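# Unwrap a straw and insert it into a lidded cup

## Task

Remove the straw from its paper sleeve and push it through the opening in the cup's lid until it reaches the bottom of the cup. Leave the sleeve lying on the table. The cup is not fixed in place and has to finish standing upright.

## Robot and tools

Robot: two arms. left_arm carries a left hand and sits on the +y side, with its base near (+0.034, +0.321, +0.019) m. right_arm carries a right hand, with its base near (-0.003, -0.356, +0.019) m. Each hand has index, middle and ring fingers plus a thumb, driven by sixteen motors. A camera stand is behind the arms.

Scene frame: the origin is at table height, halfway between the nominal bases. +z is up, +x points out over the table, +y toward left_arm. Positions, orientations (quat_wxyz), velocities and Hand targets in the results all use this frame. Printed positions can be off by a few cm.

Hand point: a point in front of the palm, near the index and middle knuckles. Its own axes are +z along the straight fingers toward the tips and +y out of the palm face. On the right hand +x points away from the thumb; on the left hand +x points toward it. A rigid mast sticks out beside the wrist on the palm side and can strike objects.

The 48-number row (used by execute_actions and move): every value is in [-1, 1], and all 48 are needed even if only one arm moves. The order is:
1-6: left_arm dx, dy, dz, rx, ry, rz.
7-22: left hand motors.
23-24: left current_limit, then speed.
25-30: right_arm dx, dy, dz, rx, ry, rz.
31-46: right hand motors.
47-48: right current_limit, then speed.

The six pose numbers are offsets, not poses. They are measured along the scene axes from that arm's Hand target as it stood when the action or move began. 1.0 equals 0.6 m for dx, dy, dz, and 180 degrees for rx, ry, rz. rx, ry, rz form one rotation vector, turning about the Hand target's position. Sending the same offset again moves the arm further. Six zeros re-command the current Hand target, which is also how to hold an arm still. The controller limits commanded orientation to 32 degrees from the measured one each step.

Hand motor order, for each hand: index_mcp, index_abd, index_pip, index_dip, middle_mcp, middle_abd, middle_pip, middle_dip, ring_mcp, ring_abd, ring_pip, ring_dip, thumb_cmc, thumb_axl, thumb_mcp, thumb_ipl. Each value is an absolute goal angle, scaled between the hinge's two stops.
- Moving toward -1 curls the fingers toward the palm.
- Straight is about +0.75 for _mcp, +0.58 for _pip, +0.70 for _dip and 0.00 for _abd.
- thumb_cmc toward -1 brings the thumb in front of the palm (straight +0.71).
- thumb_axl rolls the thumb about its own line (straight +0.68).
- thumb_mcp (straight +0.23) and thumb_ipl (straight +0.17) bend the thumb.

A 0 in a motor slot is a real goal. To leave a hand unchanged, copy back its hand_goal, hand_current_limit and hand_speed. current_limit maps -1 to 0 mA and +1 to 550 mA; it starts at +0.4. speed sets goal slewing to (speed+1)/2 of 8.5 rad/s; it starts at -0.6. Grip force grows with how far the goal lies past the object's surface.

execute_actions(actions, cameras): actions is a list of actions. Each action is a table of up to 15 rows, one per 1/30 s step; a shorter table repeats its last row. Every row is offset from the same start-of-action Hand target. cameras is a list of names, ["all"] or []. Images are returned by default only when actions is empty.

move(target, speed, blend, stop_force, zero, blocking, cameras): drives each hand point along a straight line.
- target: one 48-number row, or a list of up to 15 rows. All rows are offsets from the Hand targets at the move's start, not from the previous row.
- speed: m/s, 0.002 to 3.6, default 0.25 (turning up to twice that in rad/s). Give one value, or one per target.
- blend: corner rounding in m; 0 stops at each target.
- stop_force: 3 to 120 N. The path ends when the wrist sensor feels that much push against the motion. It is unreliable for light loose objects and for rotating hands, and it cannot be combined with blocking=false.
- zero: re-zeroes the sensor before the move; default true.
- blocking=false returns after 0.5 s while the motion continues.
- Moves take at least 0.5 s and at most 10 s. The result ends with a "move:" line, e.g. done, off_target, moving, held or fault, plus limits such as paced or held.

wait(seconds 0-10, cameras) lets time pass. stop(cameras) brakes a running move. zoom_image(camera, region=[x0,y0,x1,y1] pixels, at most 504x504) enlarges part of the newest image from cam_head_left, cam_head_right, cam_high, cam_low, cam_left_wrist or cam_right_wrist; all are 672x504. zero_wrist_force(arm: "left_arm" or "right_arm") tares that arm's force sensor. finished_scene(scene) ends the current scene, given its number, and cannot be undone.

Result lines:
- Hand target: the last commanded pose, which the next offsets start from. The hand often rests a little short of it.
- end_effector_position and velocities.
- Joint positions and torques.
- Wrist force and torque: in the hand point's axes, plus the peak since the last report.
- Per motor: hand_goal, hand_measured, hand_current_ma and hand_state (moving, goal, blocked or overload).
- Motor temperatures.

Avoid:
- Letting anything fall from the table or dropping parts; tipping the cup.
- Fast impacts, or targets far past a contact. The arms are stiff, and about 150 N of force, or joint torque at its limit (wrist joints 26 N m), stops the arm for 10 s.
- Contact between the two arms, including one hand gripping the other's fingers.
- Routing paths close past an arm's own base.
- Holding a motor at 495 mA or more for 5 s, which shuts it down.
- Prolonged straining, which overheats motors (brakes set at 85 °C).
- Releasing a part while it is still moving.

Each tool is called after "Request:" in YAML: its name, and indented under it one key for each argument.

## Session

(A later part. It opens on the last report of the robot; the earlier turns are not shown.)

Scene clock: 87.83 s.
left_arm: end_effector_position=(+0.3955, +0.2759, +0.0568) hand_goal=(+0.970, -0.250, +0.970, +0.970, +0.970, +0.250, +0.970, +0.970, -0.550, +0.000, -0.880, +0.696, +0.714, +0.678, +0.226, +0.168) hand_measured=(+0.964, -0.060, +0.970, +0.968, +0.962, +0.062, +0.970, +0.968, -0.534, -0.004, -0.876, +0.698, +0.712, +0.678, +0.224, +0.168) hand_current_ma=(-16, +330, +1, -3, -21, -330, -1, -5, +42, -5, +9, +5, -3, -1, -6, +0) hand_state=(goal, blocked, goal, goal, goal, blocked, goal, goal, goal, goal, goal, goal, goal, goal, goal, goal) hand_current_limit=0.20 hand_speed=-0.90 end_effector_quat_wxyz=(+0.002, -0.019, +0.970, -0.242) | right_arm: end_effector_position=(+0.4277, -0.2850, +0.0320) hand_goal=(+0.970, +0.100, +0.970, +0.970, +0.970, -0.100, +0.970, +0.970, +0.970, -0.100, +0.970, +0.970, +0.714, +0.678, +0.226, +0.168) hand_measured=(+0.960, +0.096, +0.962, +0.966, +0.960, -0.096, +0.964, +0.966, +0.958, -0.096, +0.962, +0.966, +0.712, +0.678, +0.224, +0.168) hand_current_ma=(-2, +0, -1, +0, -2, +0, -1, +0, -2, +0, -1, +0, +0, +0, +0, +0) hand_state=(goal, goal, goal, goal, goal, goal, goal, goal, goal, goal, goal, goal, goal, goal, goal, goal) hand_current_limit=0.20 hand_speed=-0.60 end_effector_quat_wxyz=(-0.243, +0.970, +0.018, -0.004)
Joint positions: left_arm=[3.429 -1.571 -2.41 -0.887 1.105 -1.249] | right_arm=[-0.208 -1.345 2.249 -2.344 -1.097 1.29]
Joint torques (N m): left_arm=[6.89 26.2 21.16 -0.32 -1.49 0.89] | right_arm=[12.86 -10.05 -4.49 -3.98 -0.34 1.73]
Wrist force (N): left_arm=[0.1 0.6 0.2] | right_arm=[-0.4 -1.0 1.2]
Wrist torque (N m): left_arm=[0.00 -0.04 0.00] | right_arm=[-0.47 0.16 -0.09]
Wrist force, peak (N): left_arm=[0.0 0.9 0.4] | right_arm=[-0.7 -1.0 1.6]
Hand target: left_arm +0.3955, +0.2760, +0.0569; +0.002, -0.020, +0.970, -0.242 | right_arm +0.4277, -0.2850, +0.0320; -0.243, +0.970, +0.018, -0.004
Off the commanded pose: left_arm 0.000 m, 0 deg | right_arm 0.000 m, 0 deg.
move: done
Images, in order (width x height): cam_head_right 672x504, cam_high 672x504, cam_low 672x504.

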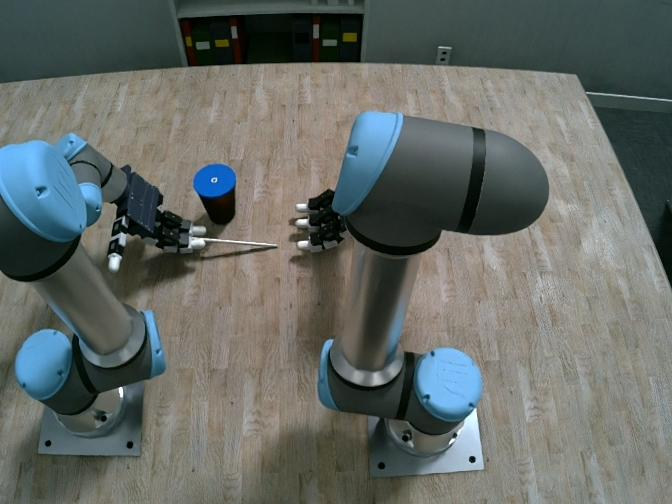

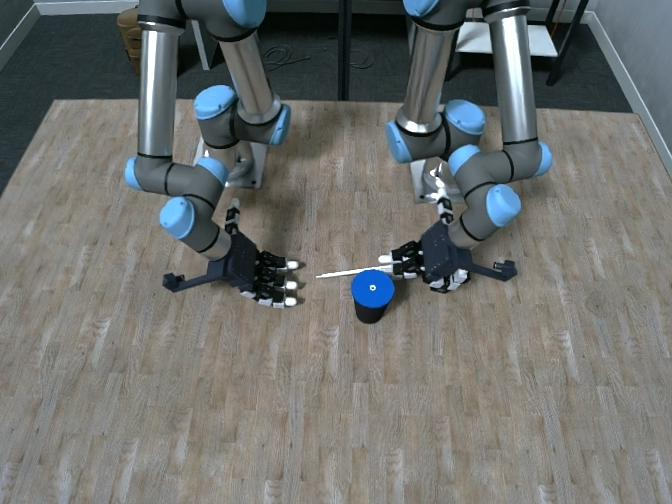

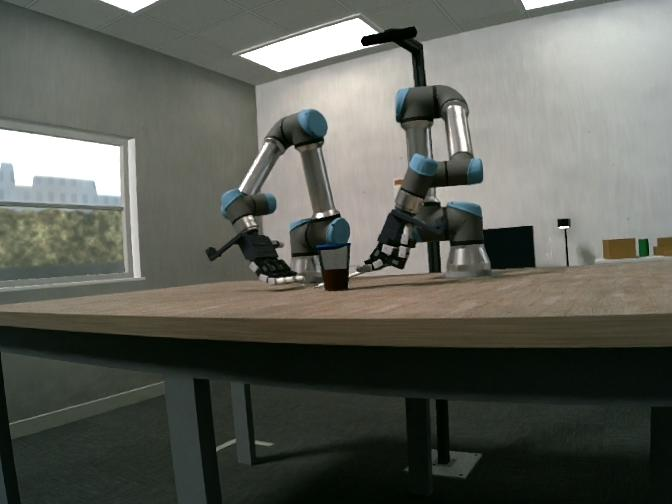

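Request:
move:
  target:
    - [0,0,0.025,0,0,0,0.97,-0.25,0.97,0.97,0.97,0.25,0.97,0.97,-0.55,0.0,-0.88,0.696,0.714,0.678,0.226,0.168,0.2,-0.9,-0.0482,0.03,-0.0233,0,0,-0.0211,0.97,0.1,0.97,0.97,0.97,-0.1,0.97,0.97,0.97,-0.1,0.97,0.97,0.714,0.678,0.226,0.168,0.2,-0.6]
  speed: 0.05
  cameras: ["cam_high","cam_head_right"]

Request:
zoom_image:
  camera: "cam_high"
  region: [270, 230, 390, 320]

Request:
zoom_image:
  camera: "cam_head_right"
  region: [180, 180, 340, 280]

Scene clock: 106.00 s.
left_arm: end_effector_position=(+0.3955, +0.2760, +0.0718) hand_goal=(+0.970, -0.250, +0.970, +0.970, +0.970, +0.250, +0.970, +0.970, -0.550, +0.000, -0.880, +0.696, +0.714, +0.678, +0.226, +0.168) hand_measured=(+0.964, -0.060, +0.970, +0.968, +0.962, +0.062, +0.970, +0.968, -0.534, -0.004, -0.876, +0.698, +0.712, +0.678, +0.224, +0.168) hand_current_ma=(-16, +330, +1, -3, -21, -330, -1, -5, +42, -5, +9, +5, -3, -1, -6, +0) hand_state=(goal, blocked, goal, goal, goal, blocked, goal, goal, goal, goal, goal, goal, goal, goal, goal, goal) hand_current_limit=0.20 hand_speed=-0.90 end_effector_quat_wxyz=(+0.002, -0.020, +0.970, -0.242) | right_arm: end_effector_position=(+0.3988, -0.2670, +0.0181) hand_goal=(+0.970, +0.100, +0.970, +0.970, +0.970, -0.100, +0.970, +0.970, +0.970, -0.100, +0.970, +0.970, +0.714, +0.678, +0.226, +0.168) hand_measured=(+0.960, +0.096, +0.962, +0.966, +0.960, -0.096, +0.964, +0.966, +0.958, -0.096, +0.962, +0.966, +0.712, +0.678, +0.224, +0.168) hand_current_ma=(-2, +0, -1, +0, -2, +0, -1, +0, -2, +0, -1, +0, +0, +0, +0, +0) hand_state=(goal, goal, goal, goal, goal, goal, goal, goal, goal, goal, goal, goal, goal, goal, goal, goal) hand_current_limit=0.20 hand_speed=-0.60 end_effector_quat_wxyz=(-0.243, +0.970, -0.014, +0.004)
Joint positions: left_arm=[3.429 -1.533 -2.391 -0.944 1.105 -1.249] | right_arm=[-0.185 -1.355 2.343 -2.475 -1.087 1.391]
Joint torques (N m): left_arm=[-2.91 22.88 24.54 -0.41 -0.89 0.94] | right_arm=[13.02 -35.08 -4.31 -3.95 2.61 2.03]
Wrist force (N): left_arm=[0.1 0.7 0.1] | right_arm=[-0.6 -0.9 1.0]
Wrist torque (N m): left_arm=[0.02 -0.04 0.00] | right_arm=[-0.45 0.22 -0.09]
Wrist force, peak (N): left_arm=[0.1 0.9 0.0] | right_arm=[-0.5 -1.2 1.4]
Hand target: left_arm +0.3955, +0.2760, +0.0719; +0.002, -0.020, +0.970, -0.242 | right_arm +0.3987, -0.2670, +0.0180; -0.243, +0.970, -0.014, +0.004
Off the commanded pose: left_arm 0.000 m, 0 deg | right_arm 0.000 m, 0 deg.
move: done
Images, in order (width x height): cam_head_right 672x504, cam_high 672x504.

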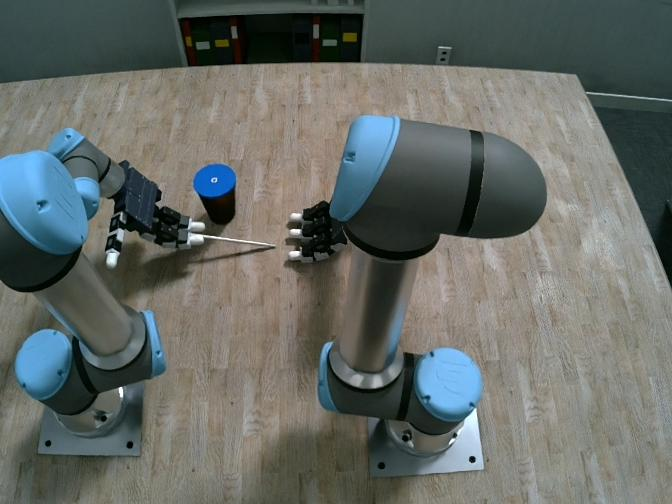

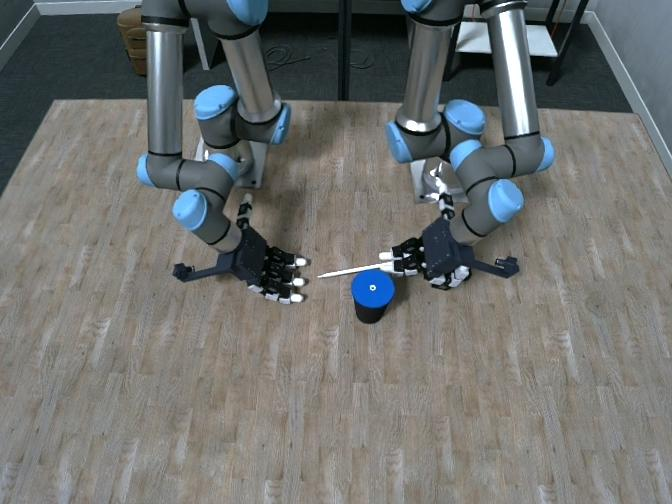

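Scaled by 4.200 from the camera's 672x504 image, which has a finer 960x720 frame.

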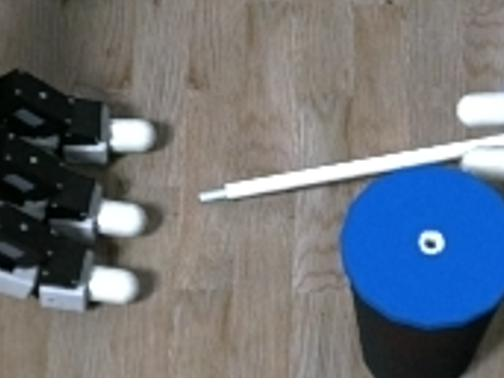

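Scaled by 3.150 from the camera's 672x504 image, which has a finer 960x720 frame.

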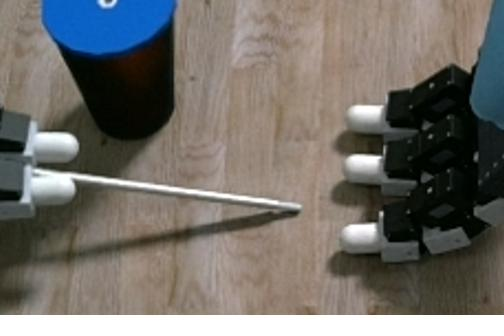

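Request:
move:
  target:
    - [0,0,0,0,0,0,0.97,-0.25,0.97,0.97,0.97,0.25,0.97,0.97,-0.55,0.0,-0.88,0.696,0.714,0.678,0.226,0.168,0.2,-0.9,0.0065,0,0,0,0,0,0.97,0.1,0.97,0.97,0.97,-0.1,0.97,0.97,0.97,-0.1,0.97,0.97,0.714,0.678,0.226,0.168,0.2,-0.6]
    - [0,0,0,0,0,0,0.97,-0.25,0.97,0.97,0.97,0.25,0.97,0.97,-0.55,0.0,-0.88,0.696,0.714,0.678,0.226,0.168,0.2,-0.9,0.0105,0.125,0,0,0,0,0.97,0.1,0.97,0.97,0.97,-0.1,0.97,0.97,0.97,-0.1,0.97,0.97,0.714,0.678,0.226,0.168,0.2,-0.6]
  speed: 0.06
  blend: [0.002, 0]
  cameras: ["cam_high","cam_head_right","cam_low"]

Request:
zoom_image:
  camera: "cam_high"
  region: [270, 230, 390, 320]

Request:
zoom_image:
  camera: "cam_head_right"
  region: [200, 200, 320, 280]

Request:
zoom_image:
  camera: "cam_low"
  region: [270, 245, 380, 300]

Scene clock: 118.03 s.
left_arm: end_effector_position=(+0.3955, +0.2760, +0.0719) hand_goal=(+0.970, -0.250, +0.970, +0.970, +0.970, +0.250, +0.970, +0.970, -0.550, +0.000, -0.880, +0.696, +0.714, +0.678, +0.226, +0.168) hand_measured=(+0.964, -0.060, +0.970, +0.968, +0.962, +0.062, +0.970, +0.968, -0.534, -0.004, -0.876, +0.698, +0.712, +0.678, +0.224, +0.168) hand_current_ma=(-16, +330, +1, -3, -21, -330, -1, -5, +42, -5, +9, +5, -3, -1, -6, +0) hand_state=(goal, blocked, goal, goal, goal, blocked, goal, goal, goal, goal, goal, goal, goal, goal, goal, goal) hand_current_limit=0.20 hand_speed=-0.90 end_effector_quat_wxyz=(+0.002, -0.020, +0.970, -0.242) | right_arm: end_effector_position=(+0.4050, -0.1921, +0.0180) hand_goal=(+0.970, +0.100, +0.970, +0.970, +0.970, -0.100, +0.970, +0.970, +0.970, -0.100, +0.970, +0.970, +0.714, +0.678, +0.226, +0.168) hand_measured=(+0.960, +0.096, +0.962, +0.966, +0.960, -0.096, +0.964, +0.966, +0.958, -0.096, +0.962, +0.966, +0.712, +0.678, +0.224, +0.168) hand_current_ma=(-2, +0, -1, +0, -2, +0, -1, +0, -2, +0, -1, +0, +0, +0, +0, +0) hand_state=(goal, goal, goal, goal, goal, goal, goal, goal, goal, goal, goal, goal, goal, goal, goal, goal) hand_current_limit=0.20 hand_speed=-0.60 end_effector_quat_wxyz=(-0.243, +0.970, -0.014, +0.004)
Joint positions: left_arm=[3.429 -1.533 -2.391 -0.944 1.105 -1.249] | right_arm=[-0.004 -1.29 2.291 -2.584 -1.08 1.595]
Joint torques (N m): left_arm=[1.19 24.6 23.2 -0.56 -1.52 1.42] | right_arm=[11.76 -10.29 -22.75 -3.76 -0.63 2.1]
Wrist force (N): left_arm=[0.1 0.6 0.1] | right_arm=[-0.9 -0.9 0.4]
Wrist torque (N m): left_arm=[0.00 -0.04 0.01] | right_arm=[-0.40 0.25 -0.12]
Wrist force, peak (N): left_arm=[0.2 0.8 0.2] | right_arm=[-0.7 -1.2 1.2]
Hand target: left_arm +0.3955, +0.2760, +0.0719; +0.002, -0.020, +0.970, -0.242 | right_arm +0.4050, -0.1920, +0.0180; -0.243, +0.970, -0.014, +0.004
Off the commanded pose: left_arm 0.000 m, 0 deg | right_arm 0.000 m, 0 deg.
move: done; blend cut to 0.0019 m at target 1
Images, in order (width x height): cam_head_right 672x504, cam_high 672x504, cam_low 672x504.

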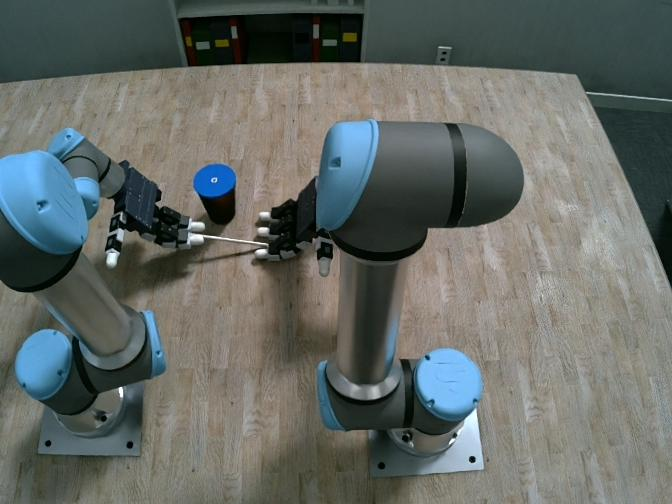

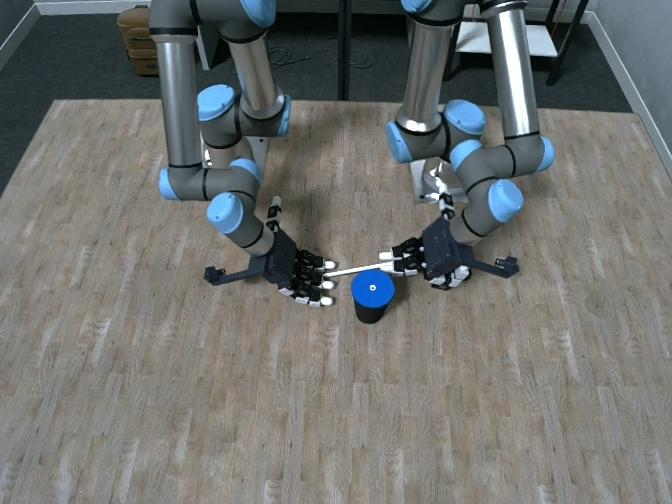

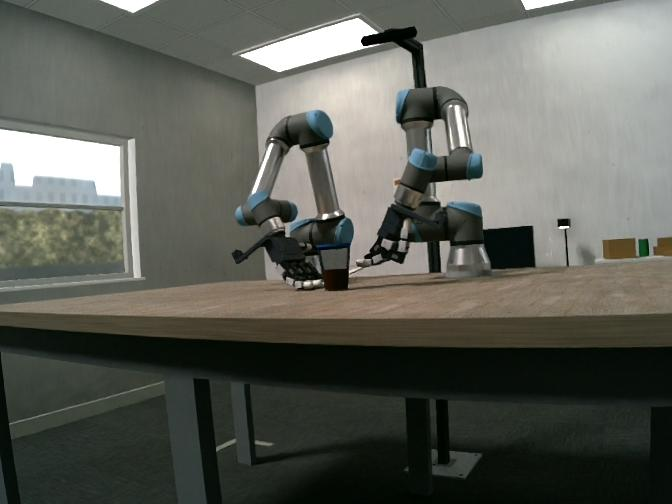

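Scaled by 4.200 from the camera's 672x504 image, which has a finer 960x720 frame.

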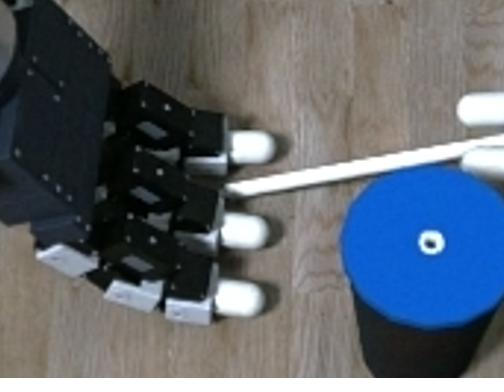

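Scaled by 4.200 from the camera's 672x504 image, which has a finer 960x720 frame.

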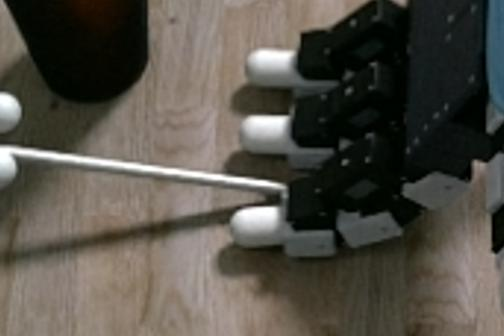

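Scaled by 4.582 from the camera's 672x504 image, which has a finer 960x720 frame.

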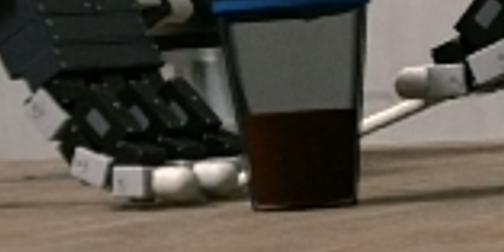

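Request:
move:
  target: [0,0,0,0,0,0,0.97,-0.25,0.97,0.97,0.97,0.25,0.97,0.97,-0.55,0.0,-0.88,0.696,0.714,0.678,0.226,0.168,0.2,-0.9,-0.0003,-0.01,-0.02,0,0,0,0.97,0.1,0.97,0.97,0.97,-0.1,0.97,0.97,0.97,-0.1,0.97,0.97,0.714,0.678,0.226,0.168,0.2,-0.6]
  speed: 0.02
  stop_force: 3
  cameras: ["cam_high","cam_head_right","cam_right_wrist"]

Request:
zoom_image:
  camera: "cam_high"
  region: [300, 250, 360, 295]

Request:
zoom_image:
  camera: "cam_head_right"
  region: [240, 210, 320, 270]

Request:
zoom_image:
  camera: "cam_right_wrist"
  region: [150, 80, 450, 300]

Scene clock: 125.70 s.
left_arm: end_effector_position=(+0.3955, +0.2760, +0.0719) hand_goal=(+0.970, -0.250, +0.970, +0.970, +0.970, +0.250, +0.970, +0.970, -0.550, +0.000, -0.880, +0.696, +0.714, +0.678, +0.226, +0.168) hand_measured=(+0.964, -0.060, +0.970, +0.968, +0.962, +0.062, +0.970, +0.968, -0.534, -0.004, -0.876, +0.698, +0.712, +0.678, +0.224, +0.168) hand_current_ma=(-16, +330, +1, -3, -21, -330, -1, -5, +42, -5, +9, +5, -3, -1, -6, +0) hand_state=(goal, blocked, goal, goal, goal, blocked, goal, goal, goal, goal, goal, goal, goal, goal, goal, goal) hand_current_limit=0.20 hand_speed=-0.90 end_effector_quat_wxyz=(+0.002, -0.020, +0.970, -0.242) | right_arm: end_effector_position=(+0.4049, -0.1949, +0.0121) hand_goal=(+0.970, +0.100, +0.970, +0.970, +0.970, -0.100, +0.970, +0.970, +0.970, -0.100, +0.970, +0.970, +0.714, +0.678, +0.226, +0.168) hand_measured=(+0.966, +0.098, +0.972, +0.966, +0.966, -0.096, +0.972, +0.966, +0.966, -0.098, +0.972, +0.966, +0.712, +0.678, +0.224, +0.168) hand_current_ma=(+0, +0, +0, +0, +0, +0, +0, +0, +0, +0, +0, +0, +0, +0, +0, +0) hand_state=(goal, goal, goal, goal, goal, goal, goal, goal, goal, goal, goal, goal, goal, goal, goal, goal) hand_current_limit=0.20 hand_speed=-0.60 end_effector_quat_wxyz=(-0.243, +0.970, -0.014, +0.004)
Joint positions: left_arm=[3.429 -1.533 -2.391 -0.944 1.105 -1.249] | right_arm=[-0.011 -1.277 2.297 -2.599 -1.08 1.587]
Joint torques (N m): left_arm=[6.85 25.17 22.16 -0.28 -2.11 1.43] | right_arm=[12.74 -37.85 -24.04 -0.07 1.76 1.68]
Wrist force (N): left_arm=[0.1 0.7 0.3] | right_arm=[-1.0 -1.0 0.3]
Wrist torque (N m): left_arm=[0.00 -0.03 0.00] | right_arm=[-0.36 0.23 -0.11]
Wrist force, peak (N): left_arm=[0.3 0.9 0.1] | right_arm=[-0.6 -1.7 -3.5]
Hand target: left_arm +0.3955, +0.2760, +0.0719; +0.002, -0.020, +0.970, -0.242 | right_arm +0.4049, -0.1949, +0.0121; -0.243, +0.970, -0.014, +0.004 (not the last commanded pose)
Off the commanded pose: left_arm 0.000 m, 0 deg | right_arm 0.007 m, 0 deg.
move: contact (right_arm)
Images, in order (width x height): cam_head_right 672x504, cam_high 672x504, cam_right_wrist 672x504.

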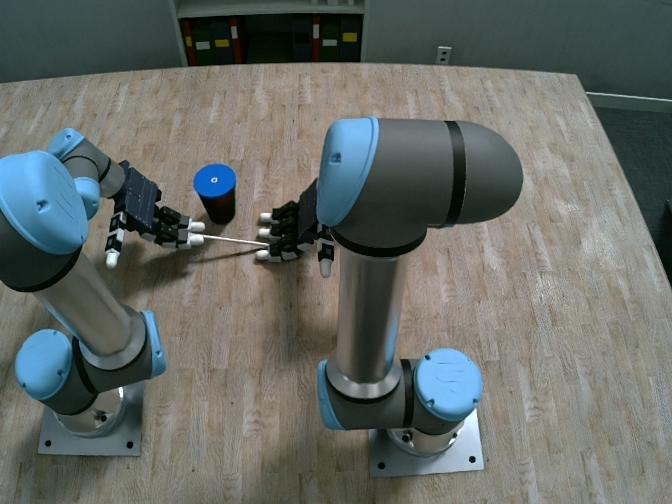

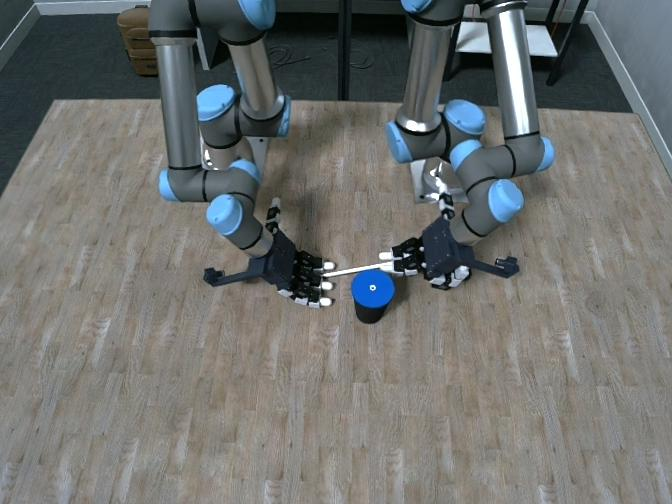

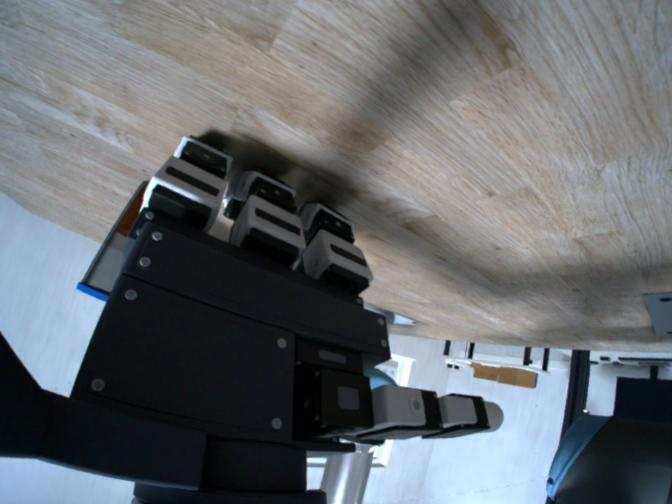

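Scaled by 8.400 from the camera's 672x504 image, which has a finer 960x720 frame.

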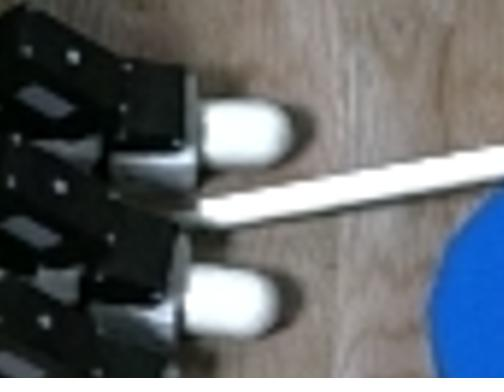

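Scaled by 6.300 from the camera's 672x504 image, which has a finer 960x720 frame.

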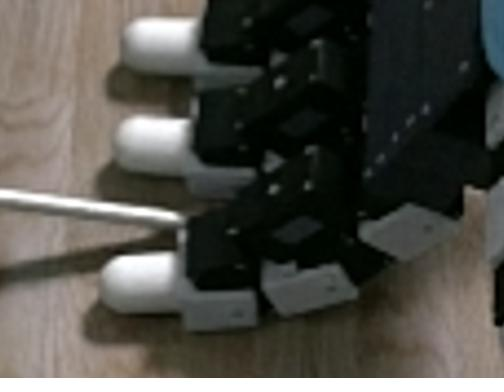

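Scaled by 1.680 from the camera's 672x504 image, which has a finer 960x720 frame.

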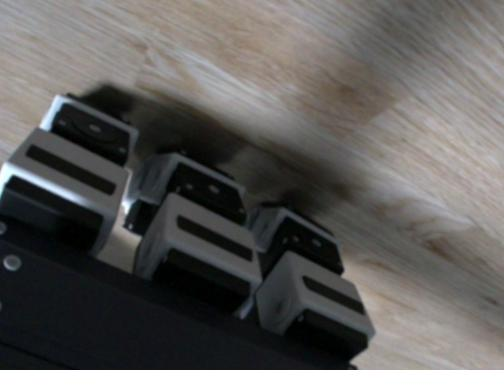

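Request:
move:
  target: [0,0,0,0,0,0,0.97,-0.25,0.97,0.97,0.97,0.25,0.97,0.97,-0.55,0.0,-0.88,0.696,0.714,0.678,0.226,0.168,0.2,-0.9,0,0,0,0,0,0,0.97,-0.2,0.97,0.97,0.97,0.2,0.97,0.97,0.97,-0.05,0.97,0.97,0.714,0.678,0.226,0.168,0.2,-0.9]

Request:
move:
  target: [0,0,0,0,0,0,0.97,-0.25,0.97,0.97,0.97,0.25,0.97,0.97,-0.55,0.0,-0.88,0.696,0.714,0.678,0.226,0.168,0.2,-0.9,0,0,0,0,0,0,0.97,-0.35,0.97,0.97,0.97,0.35,0.97,0.97,0.97,-0.05,0.97,0.97,0.714,0.678,0.226,0.168,0.5,-0.9]
  cameras: ["cam_high","cam_head_right"]

Request:
zoom_image:
  camera: "cam_high"
  region: [300, 250, 360, 295]

Request:
zoom_image:
  camera: "cam_head_right"
  region: [240, 210, 320, 270]

Scene clock: 132.30 s.
left_arm: end_effector_position=(+0.3955, +0.2760, +0.0719) hand_goal=(+0.970, -0.250, +0.970, +0.970, +0.970, +0.250, +0.970, +0.970, -0.550, +0.000, -0.880, +0.696, +0.714, +0.678, +0.226, +0.168) hand_measured=(+0.964, -0.060, +0.970, +0.968, +0.962, +0.062, +0.970, +0.968, -0.534, -0.004, -0.876, +0.698, +0.712, +0.678, +0.224, +0.168) hand_current_ma=(-16, +330, +0, -3, -21, -330, -1, -5, +42, -5, +9, +5, -3, -1, -6, +0) hand_state=(goal, blocked, goal, goal, goal, blocked, goal, goal, goal, goal, goal, goal, goal, goal, goal, goal) hand_current_limit=0.20 hand_speed=-0.90 end_effector_quat_wxyz=(+0.002, -0.020, +0.970, -0.242) | right_arm: end_effector_position=(+0.4049, -0.1949, +0.0121) hand_goal=(+0.970, -0.200, +0.970, +0.970, +0.970, +0.200, +0.970, +0.970, +0.970, -0.050, +0.970, +0.970, +0.714, +0.678, +0.226, +0.168) hand_measured=(+0.964, -0.062, +0.970, +0.968, +0.964, +0.066, +0.970, +0.968, +0.964, -0.052, +0.970, +0.966, +0.712, +0.678, +0.224, +0.168) hand_current_ma=(+0, +212, +0, +0, +0, -201, +0, +0, -1, +0, +0, +0, +0, +0, +0, +0) hand_state=(goal, blocked, goal, goal, goal, blocked, goal, goal, goal, goal, goal, goal, goal, goal, goal, goal) hand_current_limit=0.20 hand_speed=-0.90 end_effector_quat_wxyz=(-0.243, +0.970, -0.014, +0.004)
Joint positions: left_arm=[3.429 -1.533 -2.391 -0.944 1.105 -1.249] | right_arm=[-0.011 -1.277 2.297 -2.599 -1.081 1.587]
Joint torques (N m): left_arm=[11.37 24.38 23.09 -0.33 -2.24 1.15] | right_arm=[12.89 -37.94 -23.47 -0.24 2.02 1.73]
Wrist force (N): left_arm=[-0.2 0.5 0.3] | right_arm=[-0.8 -1.0 0.4]
Wrist torque (N m): left_arm=[0.00 -0.04 -0.04] | right_arm=[-0.37 0.19 -0.15]
Wrist force, peak (N): left_arm=[-0.1 0.9 0.2] | right_arm=[-1.1 -1.4 0.4]
Hand target: left_arm +0.3955, +0.2760, +0.0719; +0.002, -0.020, +0.970, -0.242 | right_arm +0.4049, -0.1949, +0.0121; -0.243, +0.970, -0.014, +0.004
Off the commanded pose: left_arm 0.000 m, 0 deg | right_arm 0.000 m, 0 deg.
move: done

Scene clock: 132.80 s.
left_arm: end_effector_position=(+0.3955, +0.2760, +0.0719) hand_goal=(+0.970, -0.250, +0.970, +0.970, +0.970, +0.250, +0.970, +0.970, -0.550, +0.000, -0.880, +0.696, +0.714, +0.678, +0.226, +0.168) hand_measured=(+0.964, -0.060, +0.970, +0.968, +0.962, +0.062, +0.970, +0.968, -0.534, -0.004, -0.876, +0.698, +0.712, +0.678, +0.224, +0.168) hand_current_ma=(-16, +330, +0, -3, -21, -330, -1, -5, +42, -5, +9, +5, -3, -1, -6, +0) hand_state=(goal, blocked, goal, goal, goal, blocked, goal, goal, goal, goal, goal, goal, goal, goal, goal, goal) hand_current_limit=0.20 hand_speed=-0.90 end_effector_quat_wxyz=(+0.002, -0.020, +0.970, -0.242) | right_arm: end_effector_position=(+0.4049, -0.1949, +0.0121) hand_goal=(+0.970, -0.350, +0.970, +0.970, +0.970, +0.350, +0.970, +0.970, +0.970, -0.050, +0.970, +0.970, +0.714, +0.678, +0.226, +0.168) hand_measured=(+0.964, -0.066, +0.970, +0.968, +0.964, +0.070, +0.970, +0.968, +0.964, -0.052, +0.970, +0.966, +0.712, +0.678, +0.224, +0.168) hand_current_ma=(+0, +413, +0, +0, +0, -412, +0, +0, -1, +0, +0, +0, +0, +0, +0, +0) hand_state=(goal, blocked, goal, goal, goal, blocked, goal, goal, goal, goal, goal, goal, goal, goal, goal, goal) hand_current_limit=0.50 hand_speed=-0.90 end_effector_quat_wxyz=(-0.243, +0.970, -0.014, +0.004)
Joint positions: left_arm=[3.429 -1.533 -2.391 -0.944 1.105 -1.249] | right_arm=[-0.011 -1.277 2.297 -2.599 -1.08 1.587]
Joint torques (N m): left_arm=[12.69 25.66 23.51 -0.43 -2.22 1.12] | right_arm=[13.06 -37.88 -22.4 -0.33 2.15 1.62]
Wrist force (N): left_arm=[-0.2 0.5 0.3] | right_arm=[-0.8 -1.2 0.5]
Wrist torque (N m): left_arm=[-0.01 -0.05 -0.04] | right_arm=[-0.41 0.17 -0.15]
Wrist force, peak (N): left_arm=[-0.3 0.7 0.4] | right_arm=[-1.1 -1.3 0.6]
Hand target: left_arm +0.3955, +0.2760, +0.0719; +0.002, -0.020, +0.970, -0.242 | right_arm +0.4049, -0.1949, +0.0121; -0.243, +0.970, -0.014, +0.004
Off the commanded pose: left_arm 0.000 m, 0 deg | right_arm 0.000 m, 0 deg.
move: done
Images, in order (width x height): cam_head_right 672x504, cam_high 672x504.

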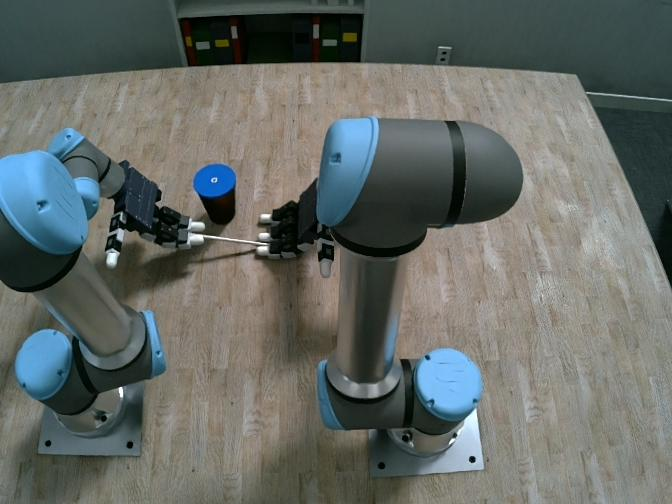

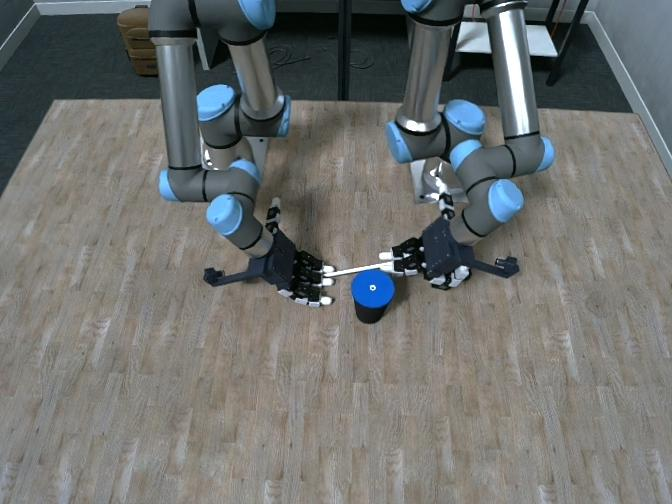

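Scaled by 8.400 from the camera's 672x504 image, which has a finer 960x720 frame.

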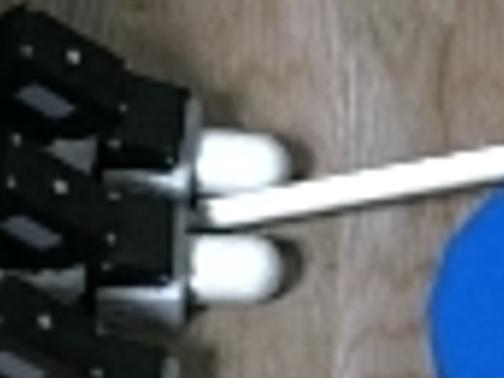

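Scaled by 6.300 from the camera's 672x504 image, which has a finer 960x720 frame.

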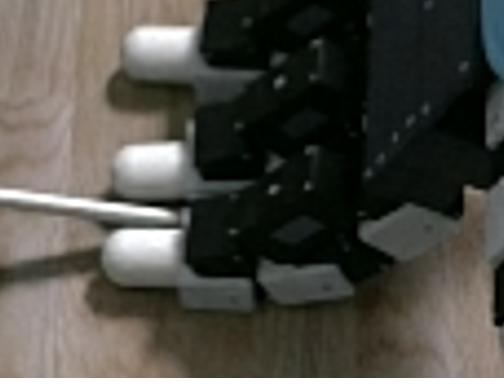

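Request:
move:
  target:
    - [0,0,-0.088,0,0,0,0.97,-0.25,0.97,0.97,0.97,0.25,0.97,0.97,-0.55,0.0,-0.88,0.696,0.714,0.678,0.226,0.168,0.2,-0.7,0,0,0,0,0,0,0.97,-0.35,0.97,0.97,0.97,0.35,0.97,0.97,0.97,-0.05,0.97,0.97,0.714,0.678,0.226,0.168,0.5,-0.9]
    - [0,0,-0.088,0,0,0,0.97,0.1,0.97,0.97,0.97,-0.1,0.97,0.97,-0.55,0.0,-0.88,0.696,0.714,0.678,0.226,0.168,0.2,-0.7,0,0,0,0,0,0,0.97,-0.35,0.97,0.97,0.97,0.35,0.97,0.97,0.97,-0.05,0.97,0.97,0.714,0.678,0.226,0.168,0.5,-0.9]
    - [0,0,0.05,0,0,0,0.97,0.1,0.97,0.97,0.97,-0.1,0.97,0.97,-0.55,0.0,-0.88,0.696,0.714,0.678,0.226,0.168,0.2,-0.7,0,0,0,0,0,0,0.97,-0.35,0.97,0.97,0.97,0.35,0.97,0.97,0.97,-0.05,0.97,0.97,0.714,0.678,0.226,0.168,0.5,-0.9]
  speed: [0.06, 0.06, 0.1]

Request:
move:
  target: [0.05,0.12,0.0,0.0428,-0.0183,0,0.97,0,0.97,0.97,0.97,0,0.97,0.97,-0.55,0.0,-0.88,0.696,0.714,0.678,0.226,0.168,0.2,-0.7,0,0,0,0,0,0,0.97,-0.35,0.97,0.97,0.97,0.35,0.97,0.97,0.97,-0.05,0.97,0.97,0.714,0.678,0.226,0.168,0.5,-0.9]
  speed: 0.12
  cameras: ["cam_high","cam_head_right","cam_low"]

Request:
zoom_image:
  camera: "cam_high"
  region: [300, 230, 460, 350]

Request:
zoom_image:
  camera: "cam_head_right"
  region: [120, 180, 300, 290]

Scene clock: 150.50 s.
left_arm: end_effector_position=(+0.3955, +0.2760, +0.1018) hand_goal=(+0.970, +0.100, +0.970, +0.970, +0.970, -0.100, +0.970, +0.970, -0.550, +0.000, -0.880, +0.696, +0.714, +0.678, +0.226, +0.168) hand_measured=(+0.956, +0.096, +0.970, +0.968, +0.952, -0.098, +0.966, +0.968, -0.534, -0.004, -0.876, +0.698, +0.712, +0.678, +0.224, +0.168) hand_current_ma=(-39, -6, -1, -3, -54, +3, -9, -5, +42, -5, +8, +5, -3, -1, -6, +0) hand_state=(goal, goal, goal, goal, goal, goal, goal, goal, goal, goal, goal, goal, goal, goal, goal, goal) hand_current_limit=0.20 hand_speed=-0.70 end_effector_quat_wxyz=(+0.002, -0.020, +0.970, -0.242) | right_arm: end_effector_position=(+0.4049, -0.1949, +0.0122) hand_goal=(+0.970, -0.350, +0.970, +0.970, +0.970, +0.350, +0.970, +0.970, +0.970, -0.050, +0.970, +0.970, +0.714, +0.678, +0.226, +0.168) hand_measured=(+0.964, -0.066, +0.970, +0.968, +0.964, +0.072, +0.970, +0.968, +0.964, -0.052, +0.970, +0.966, +0.712, +0.678, +0.224, +0.168) hand_current_ma=(+0, +413, +0, +0, -1, -412, +0, +0, -1, +0, +0, +0, +0, +0, +0, +0) hand_state=(goal, blocked, goal, goal, goal, blocked, goal, goal, goal, goal, goal, goal, goal, goal, goal, goal) hand_current_limit=0.50 hand_speed=-0.90 end_effector_quat_wxyz=(-0.243, +0.970, -0.014, +0.004)
Joint positions: left_arm=[3.429 -1.466 -2.349 -1.053 1.105 -1.249] | right_arm=[-0.011 -1.277 2.297 -2.599 -1.08 1.587]
Joint torques (N m): left_arm=[10.07 23.03 23.46 -0.38 -2.51 1.69] | right_arm=[11.37 -34.95 -19.39 -1.55 2.18 1.63]
Wrist force (N): left_arm=[0.2 0.8 0.1] | right_arm=[-0.6 -1.3 0.3]
Wrist torque (N m): left_arm=[0.06 -0.04 -0.10] | right_arm=[-0.37 0.25 -0.09]
Wrist force, peak (N): left_arm=[-0.5 3.4 -1.2] | right_arm=[-0.8 0.2 -2.1]
Hand target: left_arm +0.3955, +0.2760, +0.1019; +0.002, -0.020, +0.970, -0.242 | right_arm +0.4049, -0.1949, +0.0121; -0.243, +0.970, -0.014, +0.004
Off the commanded pose: left_arm 0.000 m, 0 deg | right_arm 0.000 m, 0 deg.
move: done

Scene clock: 151.77 s.
left_arm: end_effector_position=(+0.4254, +0.3478, +0.1019) hand_goal=(+0.970, +0.000, +0.970, +0.970, +0.970, +0.000, +0.970, +0.970, -0.550, +0.000, -0.880, +0.696, +0.714, +0.678, +0.226, +0.168) hand_measured=(+0.956, +0.004, +0.970, +0.968, +0.952, -0.002, +0.966, +0.968, -0.534, -0.004, -0.876, +0.698, +0.712, +0.678, +0.224, +0.168) hand_current_ma=(-39, +6, -1, -3, -51, -4, -9, -5, +42, -5, +7, +5, -3, -1, -6, +0) hand_state=(goal, goal, goal, goal, goal, goal, goal, goal, goal, goal, goal, goal, goal, goal, goal, goal) hand_current_limit=0.20 hand_speed=-0.70 end_effector_quat_wxyz=(+0.031, -0.012, +0.984, -0.177) | right_arm: end_effector_position=(+0.4049, -0.1949, +0.0122) hand_goal=(+0.970, -0.350, +0.970, +0.970, +0.970, +0.350, +0.970, +0.970, +0.970, -0.050, +0.970, +0.970, +0.714, +0.678, +0.226, +0.168) hand_measured=(+0.964, -0.066, +0.970, +0.968, +0.964, +0.072, +0.970, +0.968, +0.964, -0.052, +0.970, +0.966, +0.712, +0.678, +0.224, +0.168) hand_current_ma=(+0, +413, +0, +0, -1, -412, +0, +0, -1, +0, +0, +0, +0, +0, +0, +0) hand_state=(goal, blocked, goal, goal, goal, blocked, goal, goal, goal, goal, goal, goal, goal, goal, goal, goal) hand_current_limit=0.50 hand_speed=-0.90 end_effector_quat_wxyz=(-0.243, +0.970, -0.014, +0.004)
Joint positions: left_arm=[3.512 -1.516 -2.316 -0.964 1.219 -1.173] | right_arm=[-0.011 -1.277 2.297 -2.599 -1.08 1.587]
Joint torques (N m): left_arm=[8.93 8.17 25.65 5 0.28 1.8] | right_arm=[11.39 -34.25 -18.61 -1.77 2.16 1.63]
Wrist force (N): left_arm=[0.2 0.5 0.1] | right_arm=[-0.4 -1.3 0.0]
Wrist torque (N m): left_arm=[0.02 -0.02 -0.07] | right_arm=[-0.34 0.22 -0.07]
Wrist force, peak (N): left_arm=[0.2 0.9 0.1] | right_arm=[-0.8 -1.5 0.1]
Hand target: left_arm +0.4255, +0.3480, +0.1019; +0.031, -0.012, +0.984, -0.177 | right_arm +0.4049, -0.1949, +0.0121; -0.243, +0.970, -0.014, +0.004
Off the commanded pose: left_arm 0.000 m, 0 deg | right_arm 0.000 m, 0 deg.
move: done
Images, in order (width x height): cam_head_right 672x504, cam_high 672x504, cam_low 672x504.

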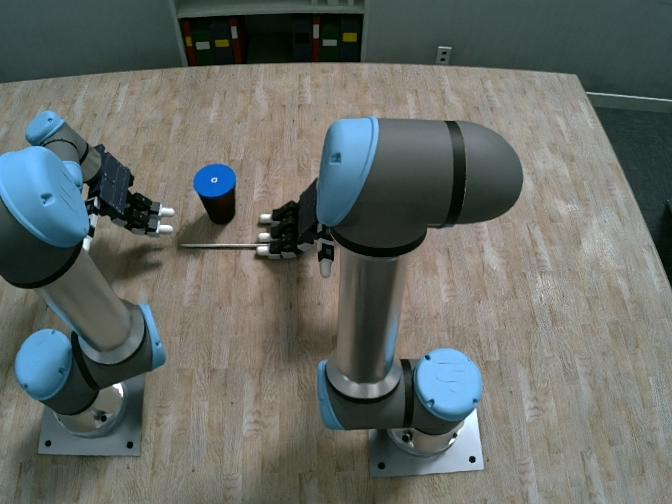

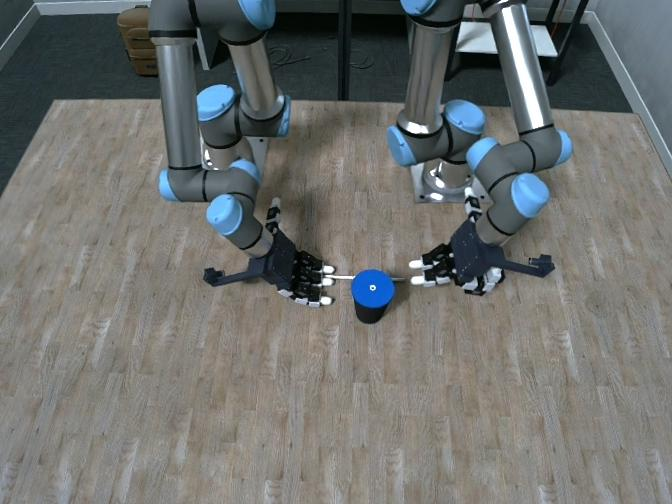

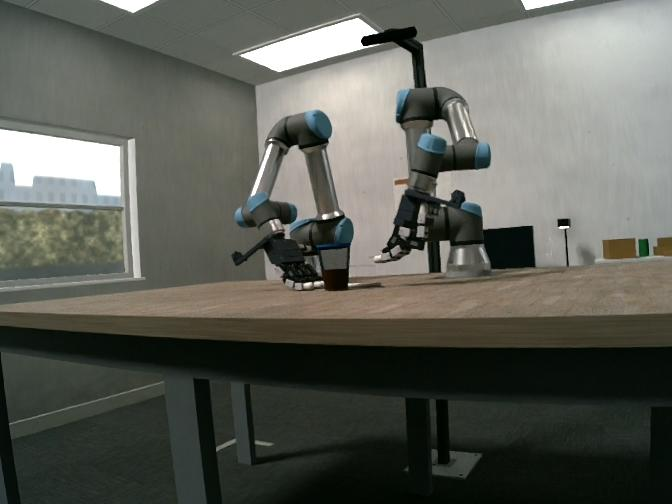

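Scaled by 3.150 from the camera's 672x504 image, which has a finer 960x720 frame.

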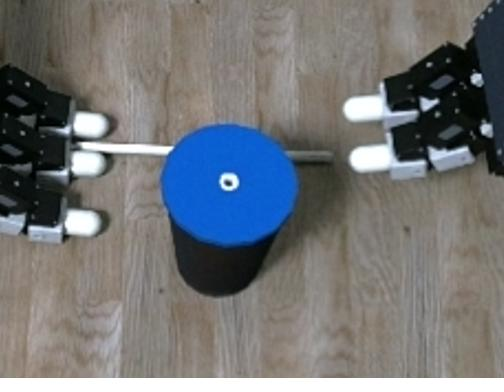

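Scaled by 2.800 from the camera's 672x504 image, which has a finer 960x720 frame.

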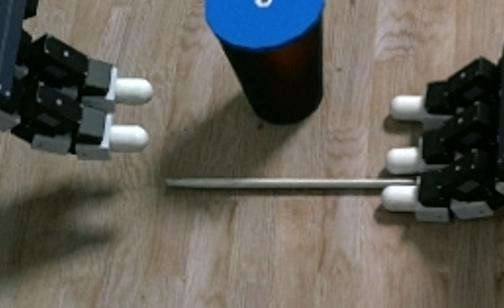

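Request:
move:
  target: [-0.0067,-0.0383,-0.08,0,0,0,0.97,0,0.97,0.97,0.97,0,0.97,0.97,-0.55,0.0,-0.88,0.696,0.714,0.678,0.226,0.168,0.2,-0.7,0,0,0,0,0,0,0.97,-0.35,0.97,0.97,0.97,0.35,0.97,0.97,0.97,-0.05,0.97,0.97,0.714,0.678,0.226,0.168,0.5,-0.9]
  speed: 0.12
  cameras: ["cam_high","cam_head_right"]

Request:
zoom_image:
  camera: "cam_high"
  region: [360, 230, 460, 310]

Request:
zoom_image:
  camera: "cam_head_right"
  region: [120, 190, 240, 280]

Scene clock: 168.20 s.
left_arm: end_effector_position=(+0.4214, +0.3250, +0.0540) hand_goal=(+0.970, +0.000, +0.970, +0.970, +0.970, +0.000, +0.970, +0.970, -0.550, +0.000, -0.880, +0.696, +0.714, +0.678, +0.226, +0.168) hand_measured=(+0.956, +0.004, +0.970, +0.968, +0.952, -0.002, +0.966, +0.968, -0.536, -0.004, -0.876, +0.698, +0.712, +0.678, +0.224, +0.168) hand_current_ma=(-39, +5, -1, -3, -49, -4, -9, -5, +41, -5, +7, +5, -3, -1, -6, +0) hand_state=(goal, goal, goal, goal, goal, goal, goal, goal, goal, goal, goal, goal, goal, goal, goal, goal) hand_current_limit=0.20 hand_speed=-0.70 end_effector_quat_wxyz=(+0.031, -0.012, +0.984, -0.177) | right_arm: end_effector_position=(+0.4049, -0.1949, +0.0122) hand_goal=(+0.970, -0.350, +0.970, +0.970, +0.970, +0.350, +0.970, +0.970, +0.970, -0.050, +0.970, +0.970, +0.714, +0.678, +0.226, +0.168) hand_measured=(+0.964, -0.066, +0.970, +0.968, +0.964, +0.072, +0.970, +0.968, +0.964, -0.052, +0.970, +0.966, +0.712, +0.678, +0.224, +0.168) hand_current_ma=(+0, +413, +0, +0, -1, -412, +0, +0, -1, +0, +0, +0, +0, +0, +0, +0) hand_state=(goal, blocked, goal, goal, goal, blocked, goal, goal, goal, goal, goal, goal, goal, goal, goal, goal) hand_current_limit=0.50 hand_speed=-0.90 end_effector_quat_wxyz=(-0.243, +0.970, -0.014, +0.004)
Joint positions: left_arm=[3.46 -1.62 -2.392 -0.764 1.215 -1.228] | right_arm=[-0.011 -1.277 2.297 -2.599 -1.08 1.587]
Joint torques (N m): left_arm=[-8.77 11.5 7.39 5.38 0.5 -1.86] | right_arm=[11.11 -31.77 -16.24 -2.56 2.14 1.5]
Wrist force (N): left_arm=[0.1 0.4 0.0] | right_arm=[-0.7 -1.5 0.5]
Wrist torque (N m): left_arm=[0.02 0.00 0.02] | right_arm=[-0.41 0.24 -0.10]
Wrist force, peak (N): left_arm=[-0.1 0.5 -0.8] | right_arm=[-0.9 -1.5 0.4]
Hand target: left_arm +0.4214, +0.3250, +0.0539; +0.031, -0.012, +0.984, -0.177 | right_arm +0.4049, -0.1949, +0.0121; -0.243, +0.970, -0.014, +0.004
Off the commanded pose: left_arm 0.000 m, 0 deg | right_arm 0.000 m, 0 deg.
move: done
Images, in order (width x height): cam_head_right 672x504, cam_high 672x504.

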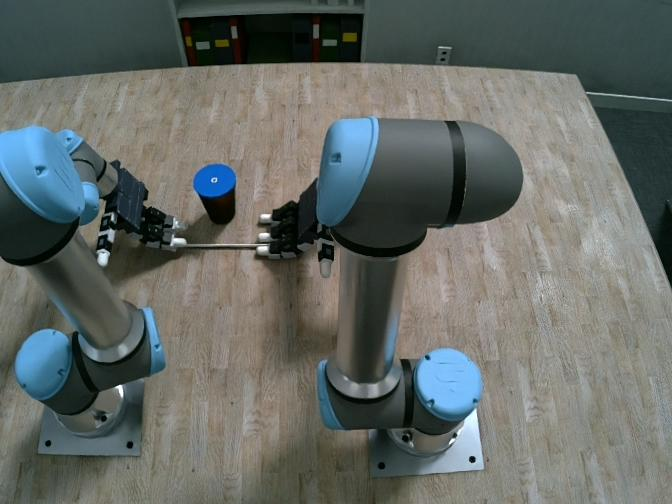

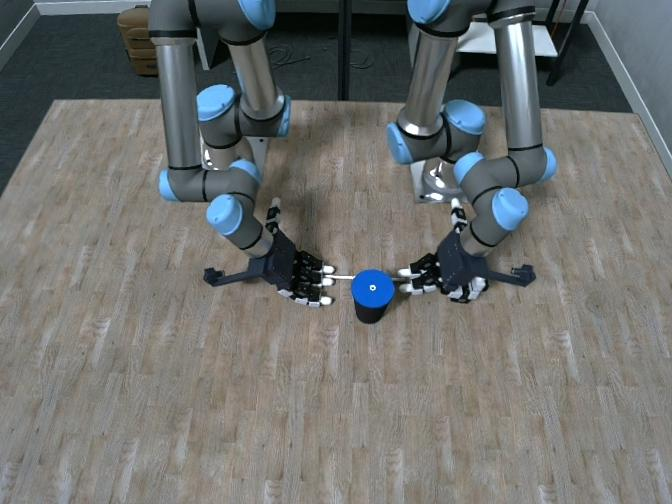

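Scaled by 5.040 from the camera's 672x504 image, which has a finer 960x720 frame.

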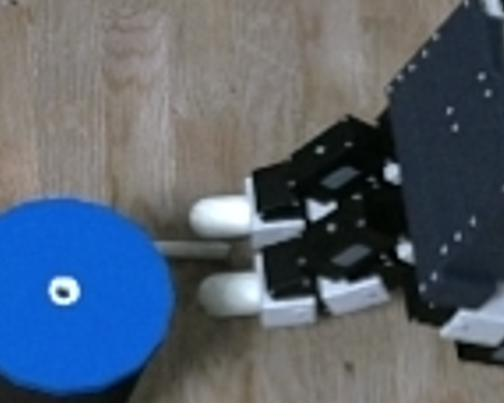

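Scaled by 4.200 from the camera's 672x504 image, which has a finer 960x720 frame.

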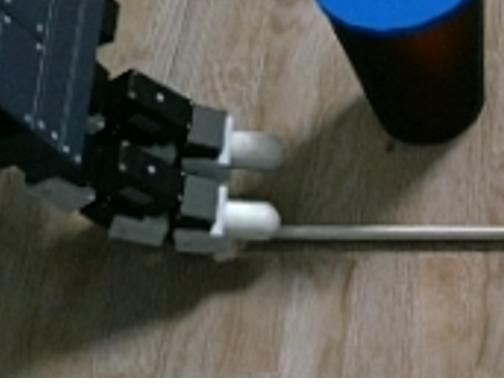

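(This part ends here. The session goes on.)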